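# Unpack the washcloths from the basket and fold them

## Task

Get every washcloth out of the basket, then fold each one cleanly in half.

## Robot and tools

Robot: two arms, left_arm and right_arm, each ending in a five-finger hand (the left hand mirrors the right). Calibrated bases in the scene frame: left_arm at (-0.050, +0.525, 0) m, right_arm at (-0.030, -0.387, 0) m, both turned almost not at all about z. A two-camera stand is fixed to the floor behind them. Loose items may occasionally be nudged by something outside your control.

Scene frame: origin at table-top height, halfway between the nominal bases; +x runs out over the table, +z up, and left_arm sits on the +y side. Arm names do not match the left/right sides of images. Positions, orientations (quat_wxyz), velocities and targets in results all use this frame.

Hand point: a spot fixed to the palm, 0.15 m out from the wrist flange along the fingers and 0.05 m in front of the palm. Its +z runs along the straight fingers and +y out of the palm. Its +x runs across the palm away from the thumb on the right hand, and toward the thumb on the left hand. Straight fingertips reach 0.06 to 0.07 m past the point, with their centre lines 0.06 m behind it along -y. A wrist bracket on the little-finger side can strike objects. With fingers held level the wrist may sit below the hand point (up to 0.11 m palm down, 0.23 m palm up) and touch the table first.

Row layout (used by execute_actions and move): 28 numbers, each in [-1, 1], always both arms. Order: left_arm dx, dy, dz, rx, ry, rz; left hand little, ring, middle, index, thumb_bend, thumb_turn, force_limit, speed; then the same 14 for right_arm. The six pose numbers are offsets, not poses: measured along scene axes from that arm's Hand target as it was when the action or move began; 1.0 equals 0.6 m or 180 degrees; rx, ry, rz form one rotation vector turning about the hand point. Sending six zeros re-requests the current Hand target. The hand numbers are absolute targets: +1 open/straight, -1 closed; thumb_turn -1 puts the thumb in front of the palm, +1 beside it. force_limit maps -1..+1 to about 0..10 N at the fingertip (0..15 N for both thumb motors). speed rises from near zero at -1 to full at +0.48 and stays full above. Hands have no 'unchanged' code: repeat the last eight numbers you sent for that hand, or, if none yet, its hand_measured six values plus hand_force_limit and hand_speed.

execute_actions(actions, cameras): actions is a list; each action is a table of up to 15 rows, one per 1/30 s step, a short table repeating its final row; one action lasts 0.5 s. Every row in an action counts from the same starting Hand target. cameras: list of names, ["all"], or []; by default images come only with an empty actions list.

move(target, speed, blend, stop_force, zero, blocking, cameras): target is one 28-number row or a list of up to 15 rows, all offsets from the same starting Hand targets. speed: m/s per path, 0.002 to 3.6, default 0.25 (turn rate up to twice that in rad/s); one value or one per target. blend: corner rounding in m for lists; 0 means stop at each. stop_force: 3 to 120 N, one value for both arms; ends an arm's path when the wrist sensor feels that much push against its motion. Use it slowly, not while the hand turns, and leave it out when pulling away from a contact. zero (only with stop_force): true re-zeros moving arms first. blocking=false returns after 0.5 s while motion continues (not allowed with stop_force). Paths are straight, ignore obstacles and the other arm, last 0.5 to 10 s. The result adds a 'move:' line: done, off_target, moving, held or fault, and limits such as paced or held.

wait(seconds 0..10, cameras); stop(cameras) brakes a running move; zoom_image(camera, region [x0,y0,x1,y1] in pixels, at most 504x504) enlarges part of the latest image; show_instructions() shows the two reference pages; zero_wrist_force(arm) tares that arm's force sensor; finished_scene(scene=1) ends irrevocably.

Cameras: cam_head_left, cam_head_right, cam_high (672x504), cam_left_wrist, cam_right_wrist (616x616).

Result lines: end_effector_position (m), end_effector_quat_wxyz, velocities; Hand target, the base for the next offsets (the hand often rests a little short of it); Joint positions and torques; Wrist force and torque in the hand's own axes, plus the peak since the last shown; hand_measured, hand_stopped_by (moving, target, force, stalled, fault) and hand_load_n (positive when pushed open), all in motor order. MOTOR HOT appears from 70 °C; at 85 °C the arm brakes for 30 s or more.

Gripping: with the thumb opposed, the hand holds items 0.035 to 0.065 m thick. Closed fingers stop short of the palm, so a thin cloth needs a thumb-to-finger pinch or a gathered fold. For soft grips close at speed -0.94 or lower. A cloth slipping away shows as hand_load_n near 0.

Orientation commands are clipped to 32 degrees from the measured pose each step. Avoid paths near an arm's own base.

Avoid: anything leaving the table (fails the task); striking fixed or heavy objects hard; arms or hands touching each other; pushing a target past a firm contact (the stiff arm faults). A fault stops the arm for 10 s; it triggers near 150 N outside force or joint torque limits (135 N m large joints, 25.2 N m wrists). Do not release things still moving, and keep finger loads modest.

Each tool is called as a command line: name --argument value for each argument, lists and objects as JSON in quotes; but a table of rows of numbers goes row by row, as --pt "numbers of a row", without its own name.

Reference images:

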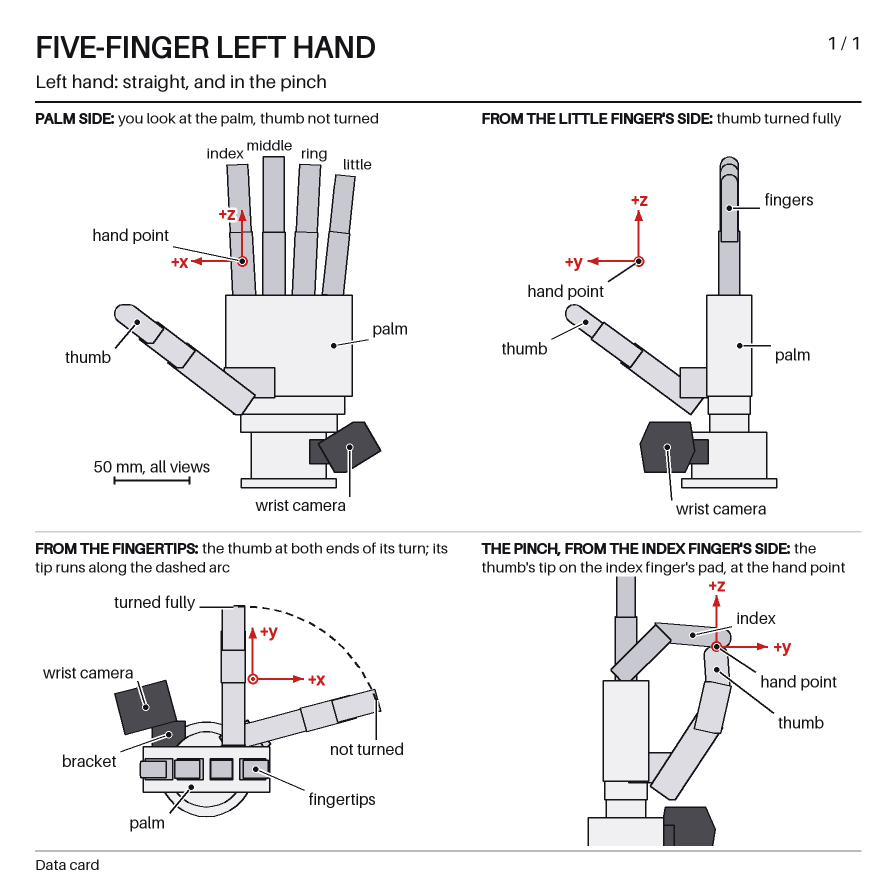

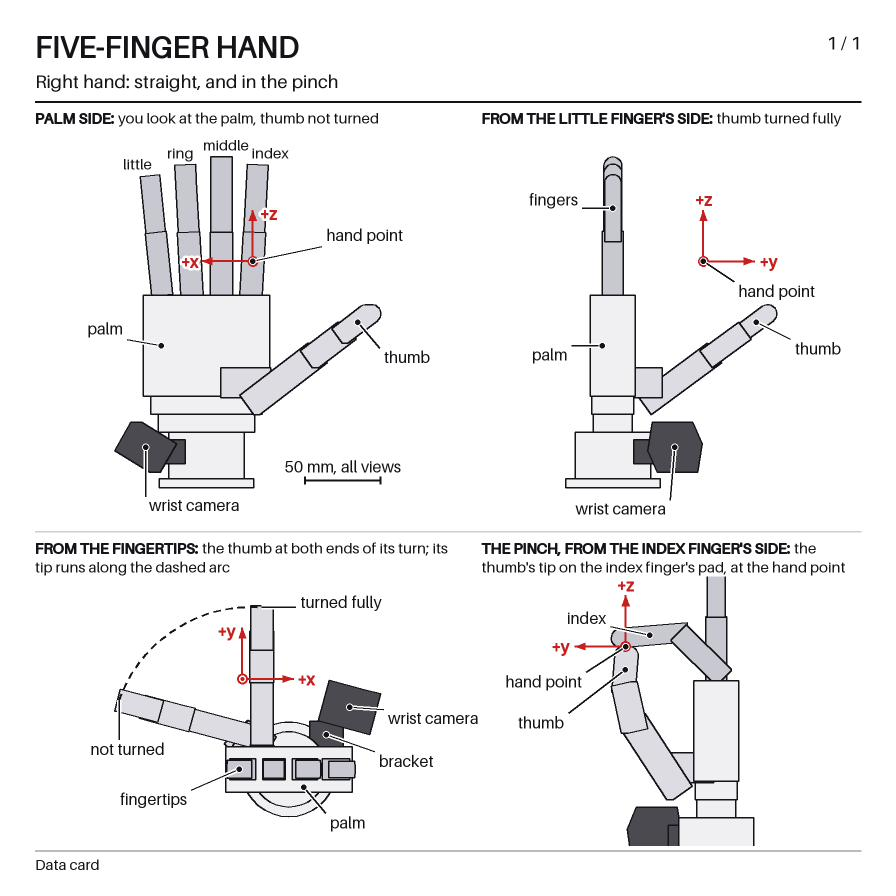

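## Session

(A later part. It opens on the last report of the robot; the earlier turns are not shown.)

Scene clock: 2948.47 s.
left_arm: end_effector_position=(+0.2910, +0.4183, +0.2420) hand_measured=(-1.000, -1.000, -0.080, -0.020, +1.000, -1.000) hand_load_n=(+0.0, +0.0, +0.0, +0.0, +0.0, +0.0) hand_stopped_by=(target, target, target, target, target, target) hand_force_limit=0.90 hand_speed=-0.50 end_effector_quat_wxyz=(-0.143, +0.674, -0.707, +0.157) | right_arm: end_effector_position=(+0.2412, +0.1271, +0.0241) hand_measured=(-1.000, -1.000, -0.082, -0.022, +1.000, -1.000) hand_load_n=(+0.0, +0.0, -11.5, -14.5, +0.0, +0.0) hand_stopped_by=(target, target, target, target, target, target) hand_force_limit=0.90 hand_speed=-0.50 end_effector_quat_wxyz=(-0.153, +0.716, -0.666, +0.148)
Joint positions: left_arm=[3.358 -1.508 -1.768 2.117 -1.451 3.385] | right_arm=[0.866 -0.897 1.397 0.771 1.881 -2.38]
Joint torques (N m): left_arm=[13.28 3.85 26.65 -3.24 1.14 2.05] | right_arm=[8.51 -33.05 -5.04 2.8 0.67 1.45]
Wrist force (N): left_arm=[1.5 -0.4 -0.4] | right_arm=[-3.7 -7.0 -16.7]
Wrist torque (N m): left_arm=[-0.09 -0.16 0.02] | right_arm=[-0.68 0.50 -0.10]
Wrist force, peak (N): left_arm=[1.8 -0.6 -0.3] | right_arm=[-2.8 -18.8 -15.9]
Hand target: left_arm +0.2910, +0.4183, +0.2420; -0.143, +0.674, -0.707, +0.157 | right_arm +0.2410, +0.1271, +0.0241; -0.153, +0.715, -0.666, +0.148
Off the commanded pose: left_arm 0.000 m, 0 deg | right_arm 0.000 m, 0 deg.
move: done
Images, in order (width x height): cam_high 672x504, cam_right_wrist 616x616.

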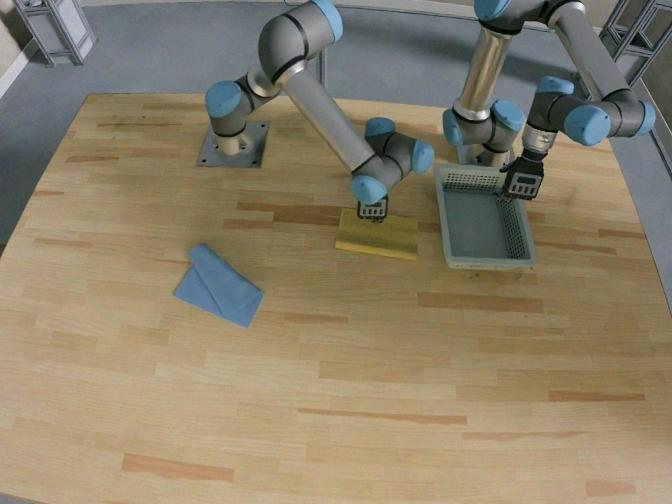

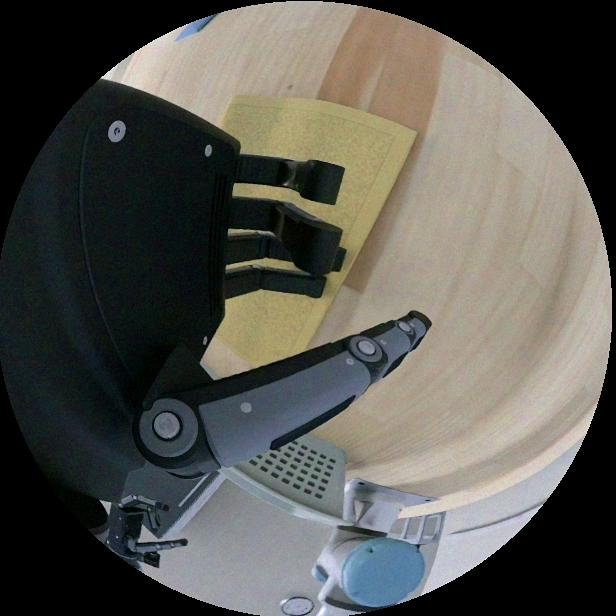

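move --pt "0 0 0 0 0 0 -1 -1 -0.08 -0.02 1 -1 0.9 -0.5 0 0 0.1 0 0 0 -1 -1 -0.08 -0.02 1 -1 0.9 -0.5" --pt "0 0 0 0 0 0 -1 -1 -0.08 -0.02 1 -1 0.9 -0.5 0.0 -0.4 0.3 0 0 0 -1 -1 -0.08 -0.02 1 -1 0.9 -0.5" --speed '[0.05,0.3]' --cameras '["cam_high","cam_right_wrist","cam_head_left","cam_head_right"]'

zoom_image --camera "cam_high" --region '[330, 196, 430, 266]'

zoom_image --camera "cam_head_left" --region '[250, 320, 370, 400]'

zoom_image --camera "cam_head_right" --region '[250, 320, 370, 400]'

Scene clock: 2962.40 s.
left_arm: end_effector_position=(+0.2910, +0.4183, +0.2420) hand_measured=(-1.000, -1.000, -0.080, -0.020, +1.000, -1.000) hand_load_n=(+0.0, +0.0, +0.0, -0.5, +0.0, +0.5) hand_stopped_by=(target, target, target, target, target, target) hand_force_limit=0.90 hand_speed=-0.50 end_effector_quat_wxyz=(-0.143, +0.674, -0.707, +0.157) | right_arm: end_effector_position=(+0.2410, -0.1128, +0.2041) hand_measured=(-1.000, -1.000, -0.080, -0.020, +1.000, -1.000) hand_load_n=(+0.0, +0.0, +0.0, +0.0, +0.0, +0.5) hand_stopped_by=(target, target, target, target, target, target) hand_force_limit=0.90 hand_speed=-0.50 end_effector_quat_wxyz=(-0.153, +0.715, -0.666, +0.148)
Joint positions: left_arm=[3.358 -1.508 -1.768 2.117 -1.451 3.385] | right_arm=[0.391 -1.543 1.778 0.932 1.715 -2.837]
Joint torques (N m): left_arm=[14.14 3.17 26.58 -2.86 1.05 1.53] | right_arm=[-12.22 -35.63 -25.05 0.63 0.41 -2.5]
Wrist force (N): left_arm=[1.7 -0.5 -0.4] | right_arm=[-3.1 -2.0 1.7]
Wrist torque (N m): left_arm=[-0.09 -0.18 0.03] | right_arm=[-0.46 0.41 -0.25]
Wrist force, peak (N): left_arm=[1.8 -0.6 -0.3] | right_arm=[-4.0 -9.7 -18.3]
Hand target: left_arm +0.2910, +0.4183, +0.2420; -0.143, +0.674, -0.707, +0.157 | right_arm +0.2410, -0.1129, +0.2041; -0.153, +0.715, -0.666, +0.148
Off the commanded pose: left_arm 0.000 m, 0 deg | right_arm 0.000 m, 0 deg.
move: done
Images, in order (width x height): cam_head_left 672x504, cam_head_right 672x504, cam_high 672x504, cam_right_wrist 616x616.

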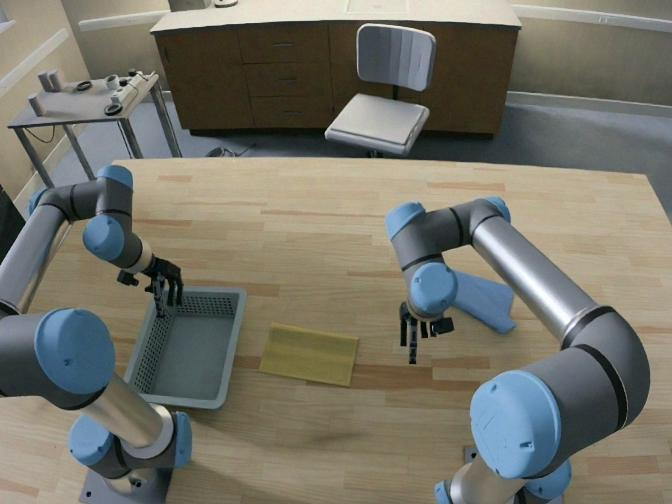

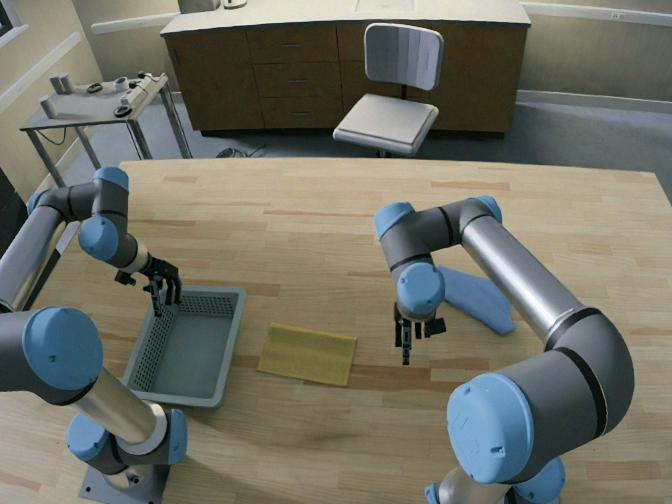

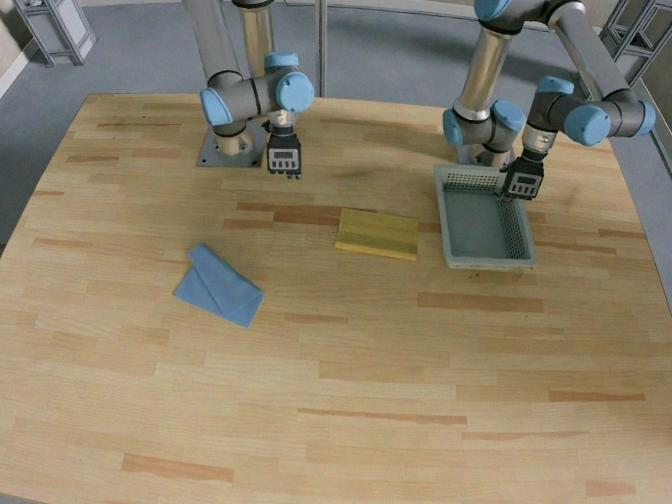

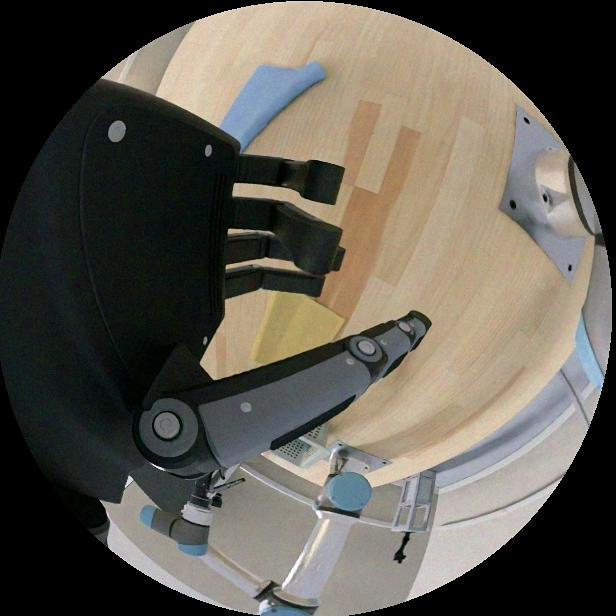

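Scaled by 5.040 from the camera's 672x504 image, which has a finer 960x720 frame.

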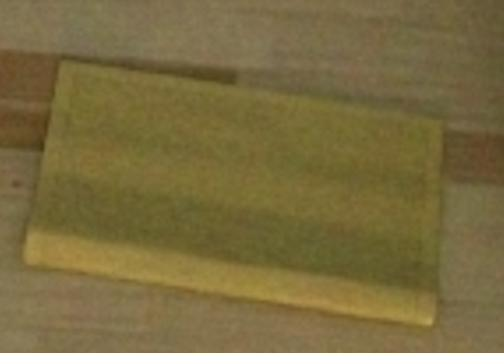

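Scaled by 4.200 from the camera's 672x504 image, which has a finer 960x720 frame.

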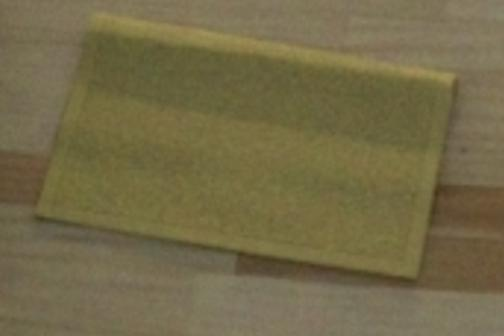

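Scaled by 4.200 from the camera's 672x504 image, which has a finer 960x720 frame.

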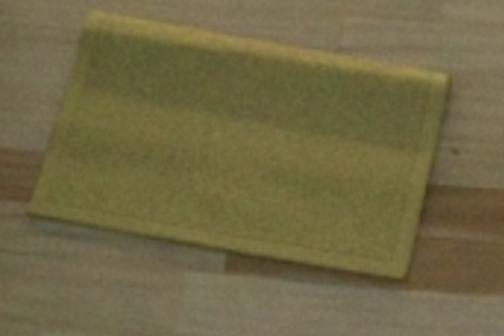

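move --target '[0.0983,-0.064,0.0967,0.0097,0.1386,0,-1,-1,-0.08,-0.02,0.6,-1,0.9,-0.5,0.1817,-0.0118,0.16,-0.0073,0.1387,0,-1,-1,-0.08,-0.02,0.6,-1,0.9,-0.5]' --speed 0.3 --cameras '[]'

move --target '[0,0,0,0,0,0.497,-1,-1,-0.08,-0.02,0.6,-1,0.9,-0.5,0,0,0,0,0,-0.522,-1,-1,-0.08,-0.02,0.6,-1,0.9,-0.5]' --speed 0.4 --cameras '[]'

move --target '[0,0,0,0,0,0.497,-1,-1,-0.08,-0.02,0.6,-1,0.9,-0.5,0,0,0,0,0,-0.522,-1,-1,-0.08,-0.02,0.6,-1,0.9,-0.5]' --speed 0.4 --cameras '["cam_high","cam_head_left"]'

Scene clock: 3008.73 s.
left_arm: end_effector_position=(+0.3500, +0.3799, +0.3000) hand_measured=(-1.000, -1.000, -0.080, -0.020, +0.600, -1.000) hand_load_n=(+0.0, +0.0, +0.0, +0.0, -0.5, +0.0) hand_stopped_by=(target, target, target, target, target, target) hand_force_limit=0.90 hand_speed=-0.50 end_effector_quat_wxyz=(+0.003, +0.690, -0.724, -0.003) | right_arm: end_effector_position=(+0.3500, -0.1200, +0.3001) hand_measured=(-1.000, -1.000, -0.080, -0.020, +0.600, -1.000) hand_load_n=(+0.0, +0.0, +0.0, +0.5, +0.0, +0.0) hand_stopped_by=(target, target, target, target, target, target) hand_force_limit=0.90 hand_speed=-0.50 end_effector_quat_wxyz=(+0.003, +0.732, -0.681, -0.003) end_effector_velocity=(+0.000, +0.000, +0.001) end_effector_angular_velocity=(-0.001, +0.003, +0.000)
Joint positions: left_arm=[3.173 -1.973 -1.18 1.575 -1.572 3.225] | right_arm=[0.214 -1.094 1.072 1.602 1.569 -2.985]
Joint velocities: left_arm=[within noise] | right_arm=[0 0.002 -0.005 0.006 0.001 0]
Joint torques (N m): left_arm=[13.67 22.09 25.48 -4.52 1.17 1.97] | right_arm=[4.85 -27.07 -29.76 5.21 -0.84 1.4]
Wrist force (N): left_arm=[1.0 -0.8 -0.2] | right_arm=[-2.7 -1.3 2.1]
Wrist torque (N m): left_arm=[-0.10 -0.10 -0.01] | right_arm=[-0.40 0.29 -0.23]
Wrist force, peak (N): left_arm=[1.5 -1.7 -0.4] | right_arm=[-3.3 -1.9 2.0]
Hand target: left_arm +0.3500, +0.3799, +0.3000; +0.003, +0.690, -0.724, -0.003 | right_arm +0.3500, -0.1200, +0.3001; +0.003, +0.732, -0.681, -0.003
Off the commanded pose: left_arm 0.000 m, 0 deg | right_arm 0.000 m, 0 deg.
move: done
No camera images: "cameras" was empty.

Scene clock: 3011.33 s.
left_arm: end_effector_position=(+0.3500, +0.3798, +0.3000) hand_measured=(-1.000, -1.000, -0.080, -0.020, +0.600, -1.000) hand_load_n=(+0.0, +0.0, +0.0, +0.0, +0.0, +0.0) hand_stopped_by=(target, target, target, target, target, target) hand_force_limit=0.90 hand_speed=-0.50 end_effector_quat_wxyz=(+0.004, +1.000, -0.029, +0.000) end_effector_velocity=(+0.001, +0.000, +0.000) end_effector_angular_velocity=(+0.000, +0.002, +0.005) | right_arm: end_effector_position=(+0.3499, -0.1199, +0.3002) hand_measured=(-1.000, -1.000, -0.080, -0.020, +0.600, -1.000) hand_load_n=(+0.0, +0.0, +0.0, +0.0, +0.0, +0.0) hand_stopped_by=(target, target, target, target, target, target) hand_force_limit=0.90 hand_speed=-0.50 end_effector_quat_wxyz=(+0.000, -0.002, +1.000, +0.004) end_effector_velocity=(+0.001, -0.001, +0.000) end_effector_angular_velocity=(+0.000, +0.001, -0.007)
Joint positions: left_arm=[3.281 -1.727 -1.499 1.653 -1.563 1.772] | right_arm=[0.179 -1.356 1.427 1.498 1.563 -1.381]
Joint velocities: left_arm=[0.001 -0.002 0.001 -0.001 0 -0.005] | right_arm=[-0.001 0.001 -0.001 0 0 0.005]
Joint torques (N m): left_arm=[11.76 11.6 23.84 -4.14 -1.06 -2.57] | right_arm=[-10.57 -15.96 -29.5 3.89 0.17 2.42]
Wrist force (N): left_arm=[1.3 -0.4 -0.8] | right_arm=[-2.6 -1.0 1.9]
Wrist torque (N m): left_arm=[0.03 -0.16 0.05] | right_arm=[-0.34 0.29 -0.09]
Wrist force, peak (N): left_arm=[1.4 -0.4 -1.0] | right_arm=[-3.3 -0.8 2.1]
Hand target: left_arm +0.3500, +0.3799, +0.3000; +0.004, +1.000, -0.029, +0.000 | right_arm +0.3500, -0.1200, +0.3001; +0.000, -0.002, +1.000, +0.004
Off the commanded pose: left_arm 0.000 m, 0 deg | right_arm 0.000 m, 0 deg.
move: done
No camera images: "cameras" was empty.

Scene clock: 3013.93 s.
left_arm: end_effector_position=(+0.3500, +0.3799, +0.2999) hand_measured=(-1.000, -1.000, -0.080, -0.020, +0.600, -1.000) hand_load_n=(+0.0, +0.0, +0.0, +0.0, +0.0, +0.0) hand_stopped_by=(target, target, target, target, target, target) hand_force_limit=0.90 hand_speed=-0.50 end_effector_quat_wxyz=(+0.003, +0.730, +0.683, +0.003) | right_arm: end_effector_position=(+0.3500, -0.1199, +0.3001) hand_measured=(-1.000, -1.000, -0.080, -0.020, +0.600, -1.000) hand_load_n=(+0.0, +0.0, +0.0, +0.0, +0.0, +0.0) hand_stopped_by=(target, target, target, target, target, target) hand_force_limit=0.90 hand_speed=-0.50 end_effector_quat_wxyz=(+0.003, +0.730, +0.684, +0.003) end_effector_velocity=(+0.000, +0.000, -0.001) end_effector_angular_velocity=(+0.001, +0.001, -0.005)
Joint positions: left_arm=[3.027 -1.716 -1.509 1.662 -1.571 -0.043] | right_arm=[0.433 -1.267 1.312 1.519 1.575 0.513]
Joint velocities: left_arm=[within noise] | right_arm=[0 0.001 0.001 0 -0.002 0.005]
Joint torques (N m): left_arm=[13.3 38.04 13.31 -1.6 1.1 -2.33] | right_arm=[-12.03 -47.56 -9.56 0.21 -1.26 2.3]
Wrist force (N): left_arm=[1.1 -0.5 -1.0] | right_arm=[-2.8 -0.9 2.1]
Wrist torque (N m): left_arm=[0.04 -0.15 0.03] | right_arm=[-0.33 0.29 -0.10]
Wrist force, peak (N): left_arm=[1.6 -0.4 -1.1] | right_arm=[-3.2 -1.1 2.0]
Hand target: left_arm +0.3500, +0.3799, +0.3000; +0.003, +0.730, +0.683, +0.003 | right_arm +0.3500, -0.1200, +0.3001; +0.003, +0.730, +0.683, +0.003
Off the commanded pose: left_arm 0.000 m, 0 deg | right_arm 0.000 m, 0 deg.
move: done
Images, in order (width x height): cam_head_left 672x504, cam_high 672x504.

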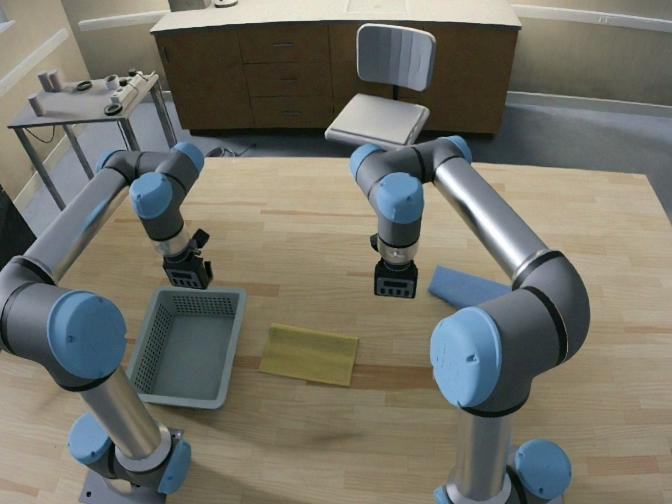

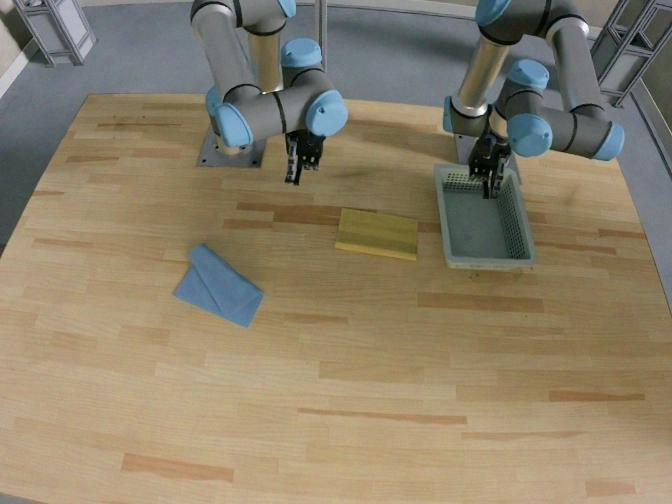

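move --pt "-0.1363 -0.2265 -0.1667 0.0242 0.2767 0 -1 -1 -0.08 -0.02 0.6 -1 0.9 -0.5 -0.182 0.2488 -0.1667 0.0242 0.2767 0 -1 -1 -0.08 -0.02 0.6 -1 0.9 -0.5" --pt "-0.1363 -0.2265 -0.35 0.0242 0.2767 0 -1 -1 -0.08 -0.02 0.6 -1 0.9 -0.5 -0.182 0.2488 -0.35 0.0242 0.2767 0 -1 -1 -0.08 -0.02 0.6 -1 0.9 -0.5" --speed '[0.25,0.1]' --cameras '["all"]'

Scene clock: 3036.83 s.
left_arm: end_effector_position=(+0.2730, +0.2520, +0.2059) hand_measured=(-1.000, -1.000, -0.080, -0.020, +0.600, -1.000) hand_load_n=(+0.0, +0.0, +0.0, +0.0, +0.0, +0.5) hand_stopped_by=(target, target, target, target, target, target) hand_force_limit=0.90 hand_speed=-0.50 end_effector_quat_wxyz=(-0.294, +0.671, +0.628, -0.264) | right_arm: end_effector_position=(+0.2472, +0.0206, +0.2061) hand_measured=(-1.000, -1.000, -0.080, -0.020, +0.600, -1.000) hand_load_n=(+0.0, +0.0, +0.0, +0.0, +0.0, +0.0) hand_stopped_by=(target, target, target, target, target, target) hand_force_limit=0.90 hand_speed=-0.50 end_effector_quat_wxyz=(-0.294, +0.671, +0.628, -0.264)
Joint positions: left_arm=[2.775 -2.206 -1.341 1.182 -1.372 -0.213] | right_arm=[0.551 -0.838 1.149 1.957 1.114 0.464]
Joint torques (N m): left_arm=[9.97 55.2 11.38 -1.2 -1.66 1.27] | right_arm=[-2.44 -63.32 -14.43 0.2 1.42 1.77]
Wrist force (N): left_arm=[1.2 -0.4 -0.5] | right_arm=[-3.7 -2.4 1.4]
Wrist torque (N m): left_arm=[-0.08 -0.22 -0.05] | right_arm=[-0.44 0.49 -0.06]
Wrist force, peak (N): left_arm=[-1.9 3.5 2.2] | right_arm=[-3.9 -4.8 0.3]
Hand target: left_arm +0.2730, +0.2521, +0.2059; -0.294, +0.671, +0.628, -0.264 (not the last commanded pose) | right_arm +0.2472, +0.0205, +0.2061; -0.294, +0.671, +0.627, -0.264 (not the last commanded pose)
Off the commanded pose: left_arm 0.116 m, 3 deg | right_arm 0.116 m, 3 deg.
move: held (left_arm, right_arm; a check stopped the path); path passed 1 of 2 targets; limits=held
pose unreachable (left arm): on one or more control steps of this call, first in action 0 (counted from 0), this arm could not follow its commanded pose, so it was not sent that pose on those steps. It may still have moved: this result reports where it is.
cause: moving toward the commanded pose would bring a part of the arm too close to another arm (a part of this arm just beyond joint 4 (wrist 1) and a part of the right arm just beyond its joint 4 (wrist 1), along the way the arms are being sent, or toward where that arm still pushes).
pose unreachable (right arm): on one or more control steps of this call, first in action 0 (counted from 0), this arm could not follow its commanded pose, so it was not sent that pose on those steps. It may still have moved: this result reports where it is.
cause: moving toward the commanded pose would bring a part of the arm too close to another arm (a part of this arm just beyond joint 4 (wrist 1) and a part of the left arm just beyond its joint 4 (wrist 1), along the way the arms are being sent, or toward where that arm still pushes).

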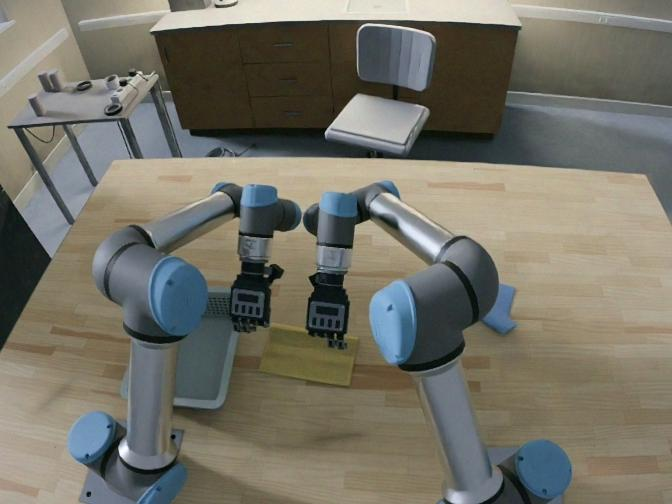

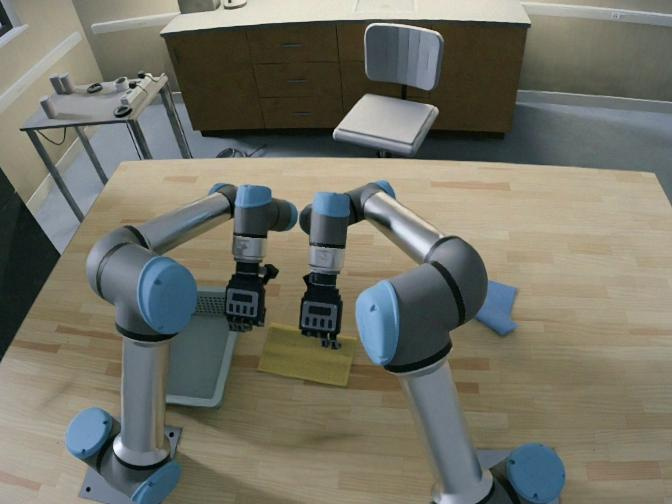

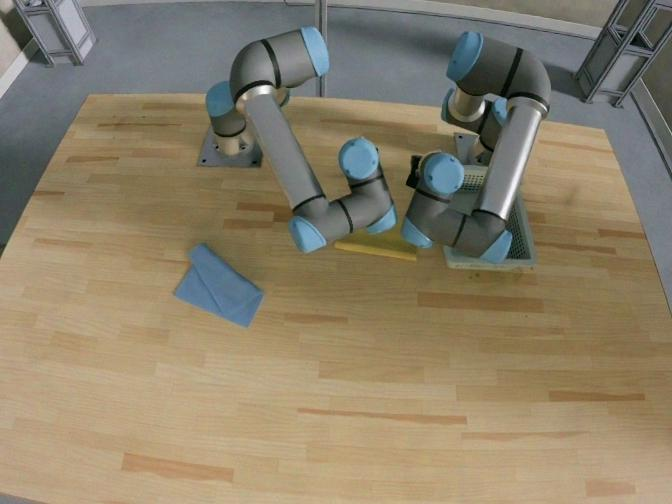

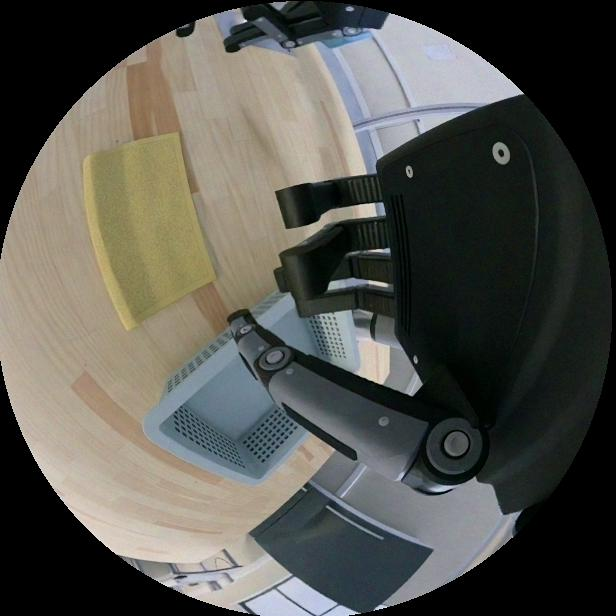

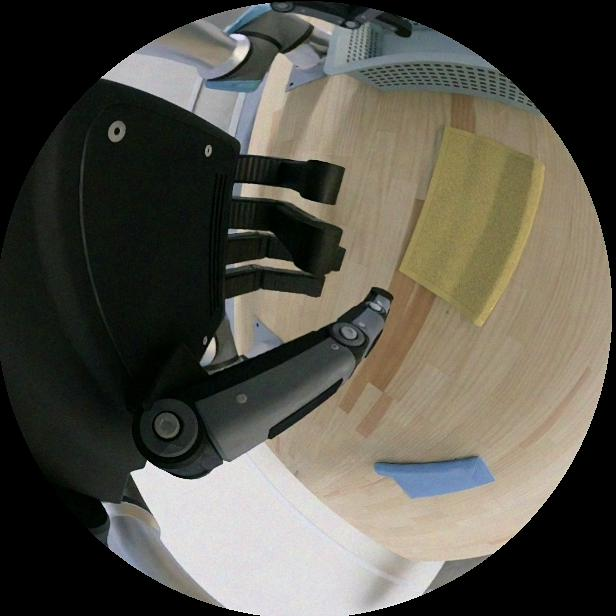

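move --pt "-0.015 -0.01 0.01 0.0031 0.036 0.0667 -1 -1 -0.08 -0.02 0.6 -1 0.9 -0.5 -0.0182 0.0127 0.01 0.0031 0.036 -0.0667 -1 -1 -0.08 -0.02 0.6 -1 0.9 -0.5" --pt "-0.015 -0.01 -0.21 0.0031 0.036 0.0667 -1 -1 -0.08 -0.02 0.6 -1 0.9 -0.5 -0.0182 0.0127 -0.21 0.0031 0.036 -0.0667 -1 -1 -0.08 -0.02 0.6 -1 0.9 -0.5" --speed '[0.15,0.1]' --cameras '["cam_high","cam_left_wrist","cam_right_wrist"]'

Scene clock: 3057.47 s.
left_arm: end_effector_position=(+0.2640, +0.2461, +0.0799) hand_measured=(-1.000, -1.000, -0.080, -0.020, +0.600, -1.000) hand_load_n=(+0.0, +0.0, +0.0, +0.0, +0.0, +0.0) hand_stopped_by=(target, target, target, target, target, target) hand_force_limit=0.90 hand_speed=-0.50 end_effector_quat_wxyz=(-0.303, +0.584, +0.678, -0.328) | right_arm: end_effector_position=(+0.2363, +0.0281, +0.0801) hand_measured=(-1.000, -1.000, -0.080, -0.020, +0.600, -1.000) hand_load_n=(+0.0, +0.0, +0.0, +0.0, +0.0, +0.5) hand_stopped_by=(target, target, target, target, target, target) hand_force_limit=0.90 hand_speed=-0.50 end_effector_quat_wxyz=(-0.358, +0.715, +0.538, -0.266)
Joint positions: left_arm=[2.83 -2.389 -1.452 1.388 -1.238 -0.299] | right_arm=[0.5 -0.703 1.317 1.702 0.959 0.551]
Joint torques (N m): left_arm=[-12.98 51.04 21.05 -2.4 1.25 1.56] | right_arm=[12.04 -59.04 -27.48 3.84 -2.44 0.34]
Wrist force (N): left_arm=[1.6 -0.7 -1.0] | right_arm=[-3.9 -2.0 2.0]
Wrist torque (N m): left_arm=[-0.10 -0.22 0.03] | right_arm=[-0.42 0.52 -0.09]
Wrist force, peak (N): left_arm=[1.6 -1.6 -1.8] | right_arm=[-4.1 -3.0 1.7]
Hand target: left_arm +0.2640, +0.2461, +0.0799; -0.303, +0.584, +0.678, -0.328 | right_arm +0.2363, +0.0281, +0.0801; -0.358, +0.715, +0.538, -0.266
Off the commanded pose: left_arm 0.000 m, 0 deg | right_arm 0.000 m, 0 deg.
move: done
Images, in order (width x height): cam_high 672x504, cam_left_wrist 616x616, cam_right_wrist 616x616.

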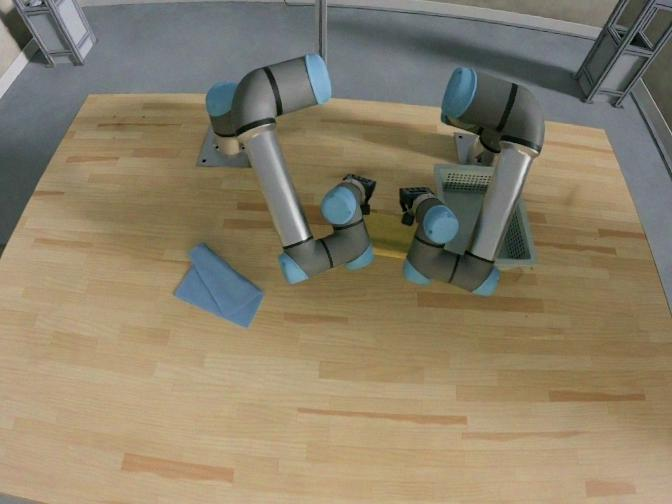

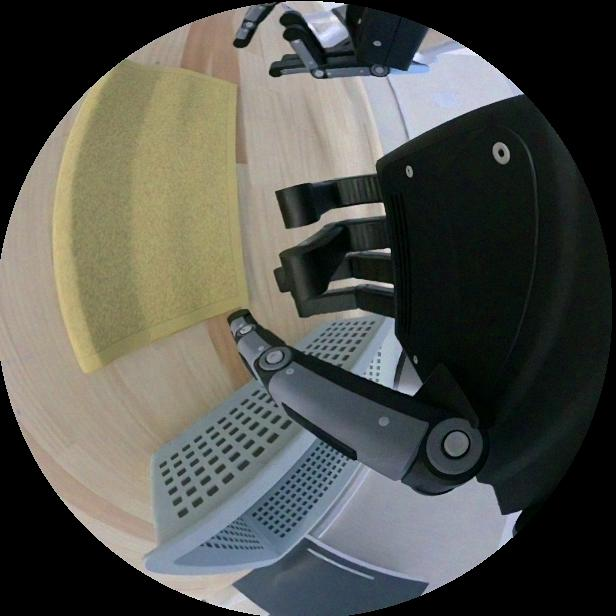

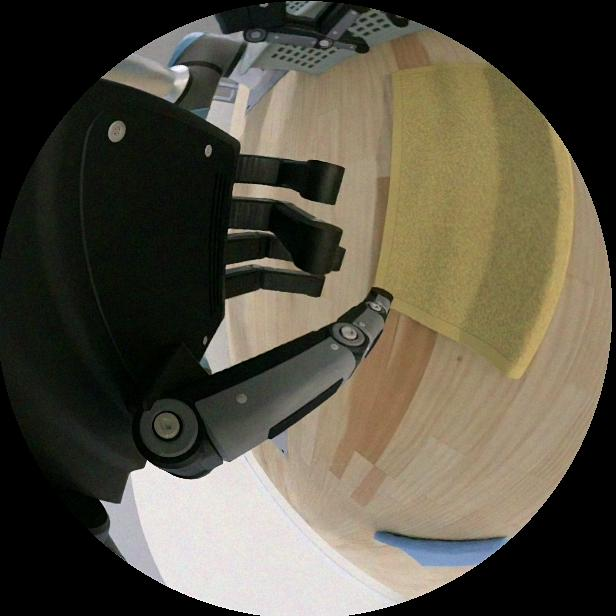

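move --pt "-0.0017 -0.0217 -0.0583 0 0 0 -1 -1 -0.08 -0.02 0.6 -1 0.9 -0.5 0.0083 0.0217 -0.0583 0 0 0 -1 -1 -0.08 -0.02 0.6 -1 0.9 -0.5" --speed 0.06 --cameras '["cam_left_wrist","cam_right_wrist"]'

Scene clock: 3071.67 s.
left_arm: end_effector_position=(+0.2629, +0.2329, +0.0449) hand_measured=(-1.000, -1.000, -0.080, -0.020, +0.600, -1.000) hand_load_n=(+0.0, +0.0, +0.0, +0.0, +0.0, +0.0) hand_stopped_by=(target, target, target, target, target, target) hand_force_limit=0.90 hand_speed=-0.50 end_effector_quat_wxyz=(-0.303, +0.584, +0.678, -0.328) | right_arm: end_effector_position=(+0.2413, +0.0413, +0.0450) hand_measured=(-1.000, -1.000, -0.080, -0.020, +0.600, -1.000) hand_load_n=(+0.0, +0.0, +0.0, +0.0, +0.0, +0.0) hand_stopped_by=(target, target, target, target, target, target) hand_force_limit=0.90 hand_speed=-0.50 end_effector_quat_wxyz=(-0.358, +0.715, +0.538, -0.266)
Joint positions: left_arm=[2.806 -2.455 -1.432 1.44 -1.22 -0.315] | right_arm=[0.515 -0.627 1.269 1.665 0.949 0.565]
Joint torques (N m): left_arm=[12.48 58.16 7.1 -4.54 -1.6 1.59] | right_arm=[-6.66 -65.07 -3.57 5.14 0.44 -1.43]
Wrist force (N): left_arm=[2.1 -0.9 -0.9] | right_arm=[-3.5 -2.3 1.9]
Wrist torque (N m): left_arm=[-0.15 -0.31 0.11] | right_arm=[-0.44 0.44 -0.24]
Wrist force, peak (N): left_arm=[2.1 -1.1 -1.5] | right_arm=[-4.1 -2.9 1.8]
Hand target: left_arm +0.2630, +0.2331, +0.0449; -0.303, +0.584, +0.678, -0.328 | right_arm +0.2413, +0.0411, +0.0451; -0.358, +0.715, +0.538, -0.266
Off the commanded pose: left_arm 0.000 m, 0 deg | right_arm 0.000 m, 0 deg.
move: done
Images, in order (width x height): cam_left_wrist 616x616, cam_right_wrist 616x616.

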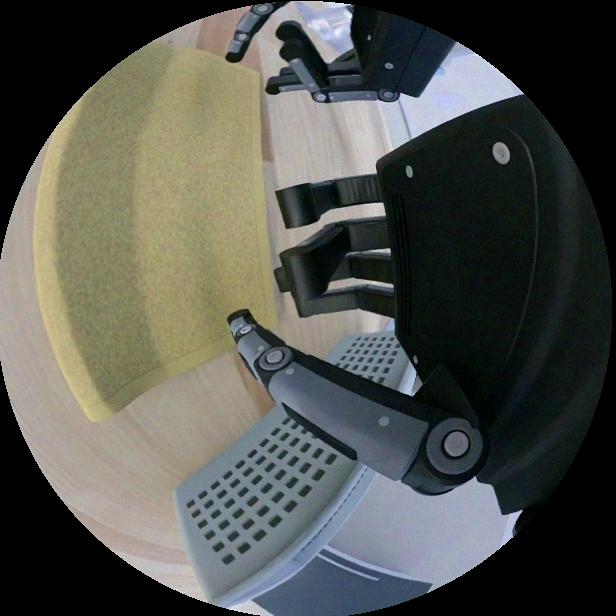

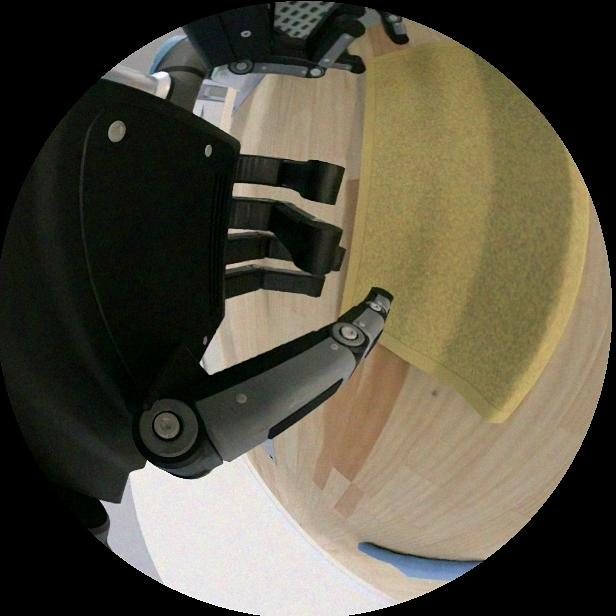

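move --pt "-0.01 -0.0012 -0.0133 0 0 0 -1 -1 -0.08 -0.02 0.6 -1 0.9 -0.5 -0.008 0.0025 -0.0133 0 0 0 -1 -1 -0.08 -0.02 0.6 -1 0.9 -0.5" --speed 0.04 --cameras '[]'

move --target '[0,0,-0.04,0,0,0,-1,-1,-0.08,-0.02,0.6,-1,0.9,-0.5,0,0,-0.04,0,0,0,-1,-1,-0.08,-0.02,0.6,-1,0.9,-0.5]' --speed 0.006 --stop_force 5 --cameras '["cam_left_wrist","cam_right_wrist"]'

zoom_image --camera "cam_right_wrist" --region '[270, 190, 450, 370]'

zoom_image --camera "cam_left_wrist" --region '[166, 210, 346, 390]'

Scene clock: 3079.87 s.
left_arm: end_effector_position=(+0.2569, +0.2323, +0.0369) hand_measured=(-1.000, -1.000, -0.080, -0.020, +0.600, -1.000) hand_load_n=(+0.0, +0.0, +0.0, +0.0, +0.5, +0.0) hand_stopped_by=(target, target, target, target, target, target) hand_force_limit=0.90 hand_speed=-0.50 end_effector_quat_wxyz=(-0.303, +0.584, +0.678, -0.328) end_effector_velocity=(+0.000, +0.000, +0.001) end_effector_angular_velocity=(+0.000, +0.002, -0.004) | right_arm: end_effector_position=(+0.2364, +0.0427, +0.0370) hand_measured=(-1.000, -1.000, -0.080, -0.020, +0.600, -1.000) hand_load_n=(+0.0, +0.0, +0.0, +0.0, +0.0, +0.0) hand_stopped_by=(target, target, target, target, target, target) hand_force_limit=0.90 hand_speed=-0.50 end_effector_quat_wxyz=(-0.358, +0.715, +0.538, -0.266)
Joint positions: left_arm=[2.802 -2.46 -1.449 1.463 -1.217 -0.318] | right_arm=[0.522 -0.62 1.279 1.645 0.944 0.571]
Joint velocities: left_arm=[-0.002 -0.001 0.003 -0.005 -0.001 0.002] | right_arm=[within noise]
Joint torques (N m): left_arm=[-3.16 44.05 20.21 -4.46 0.32 -1.34] | right_arm=[1.75 -54.5 -20.25 4.3 -1.2 0.49]
Wrist force (N): left_arm=[2.0 -0.9 -0.8] | right_arm=[-3.6 -2.3 2.0]
Wrist torque (N m): left_arm=[-0.14 -0.28 0.10] | right_arm=[-0.45 0.46 -0.24]
Wrist force, peak (N): left_arm=[1.9 -1.0 -1.2] | right_arm=[-4.1 -2.3 1.9]
Hand target: left_arm +0.2570, +0.2323, +0.0370; -0.303, +0.584, +0.678, -0.328 | right_arm +0.2365, +0.0426, +0.0371; -0.358, +0.715, +0.538, -0.266
Off the commanded pose: left_arm 0.000 m, 0 deg | right_arm 0.000 m, 0 deg.
move: done
No camera images: "cameras" was empty.

Scene clock: 3083.30 s.
left_arm: end_effector_position=(+0.2570, +0.2323, +0.0230) hand_measured=(-1.000, -1.000, -0.080, -0.020, +0.600, -1.000) hand_load_n=(+0.0, +0.0, -1.0, +0.0, +0.0, +0.0) hand_stopped_by=(target, target, target, target, target, target) hand_force_limit=0.90 hand_speed=-0.50 end_effector_quat_wxyz=(-0.303, +0.584, +0.678, -0.328) | right_arm: end_effector_position=(+0.2365, +0.0426, +0.0229) hand_measured=(-1.000, -1.000, -0.080, -0.020, +0.600, -1.000) hand_load_n=(+0.0, +0.0, -2.0, +0.0, +0.0, +0.0) hand_stopped_by=(target, target, target, target, target, target) hand_force_limit=0.90 hand_speed=-0.50 end_effector_quat_wxyz=(-0.358, +0.715, +0.538, -0.266)
Joint positions: left_arm=[2.802 -2.483 -1.448 1.485 -1.217 -0.318] | right_arm=[0.522 -0.598 1.279 1.624 0.944 0.571]
Joint torques (N m): left_arm=[13.2 58.59 11.22 -3.26 -1.45 2.15] | right_arm=[-8.76 -64.87 -9.03 4.08 1.1 -1.98]
Wrist force (N): left_arm=[2.2 -5.2 -3.4] | right_arm=[-3.6 -7.8 -0.5]
Wrist torque (N m): left_arm=[-0.10 -0.35 0.20] | right_arm=[-0.60 0.49 -0.34]
Wrist force, peak (N): left_arm=[2.3 -7.4 -4.7] | right_arm=[-3.7 -9.6 -1.2]
Hand target: left_arm +0.2570, +0.2323, +0.0230; -0.303, +0.584, +0.678, -0.328 (not the last commanded pose) | right_arm +0.2365, +0.0426, +0.0229; -0.358, +0.715, +0.538, -0.266 (not the last commanded pose)
Off the commanded pose: left_arm 0.010 m, 0 deg | right_arm 0.010 m, 0 deg.
move: contact (left_arm, right_arm)
Images, in order (width x height): cam_left_wrist 616x616, cam_right_wrist 616x616.

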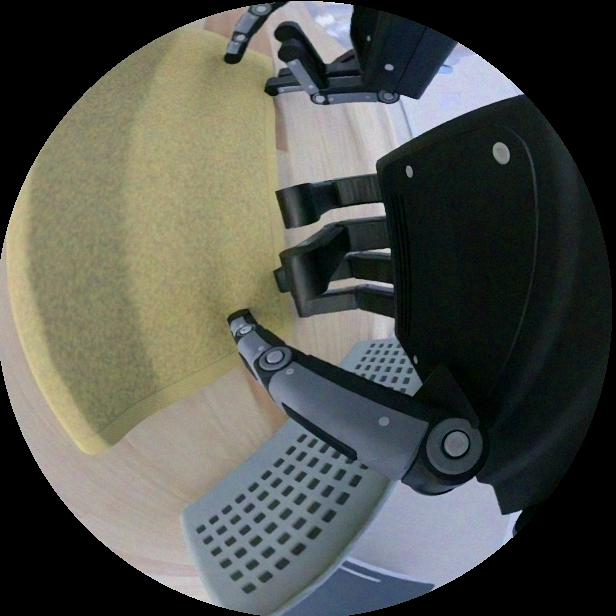

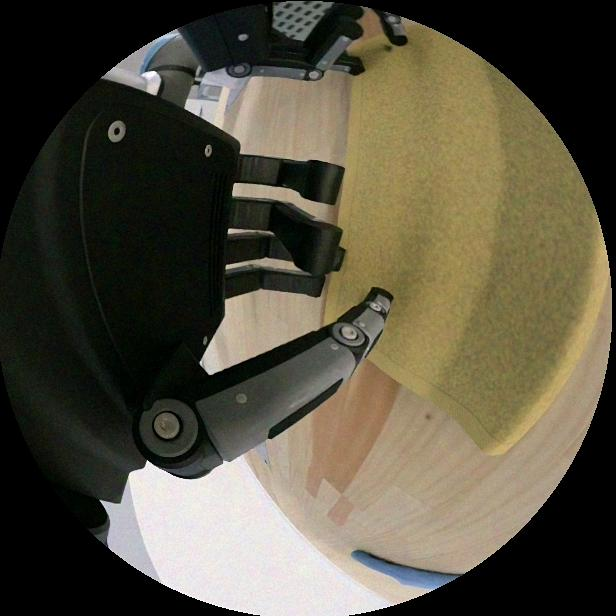

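Scaled by 2.800 from the camera's 616x616 image, which has a finer 880x880 frame.

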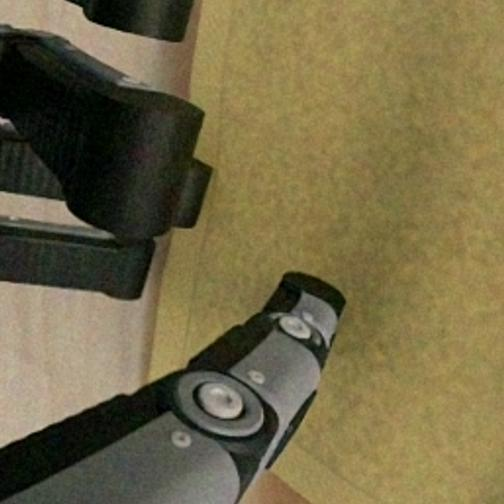

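Scaled by 2.800 from the camera's 616x616 image, which has a finer 880x880 frame.

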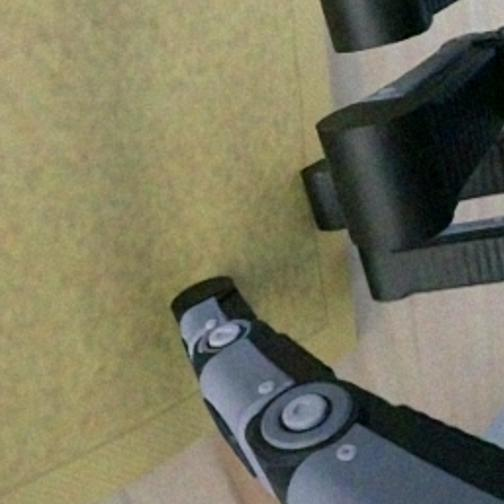

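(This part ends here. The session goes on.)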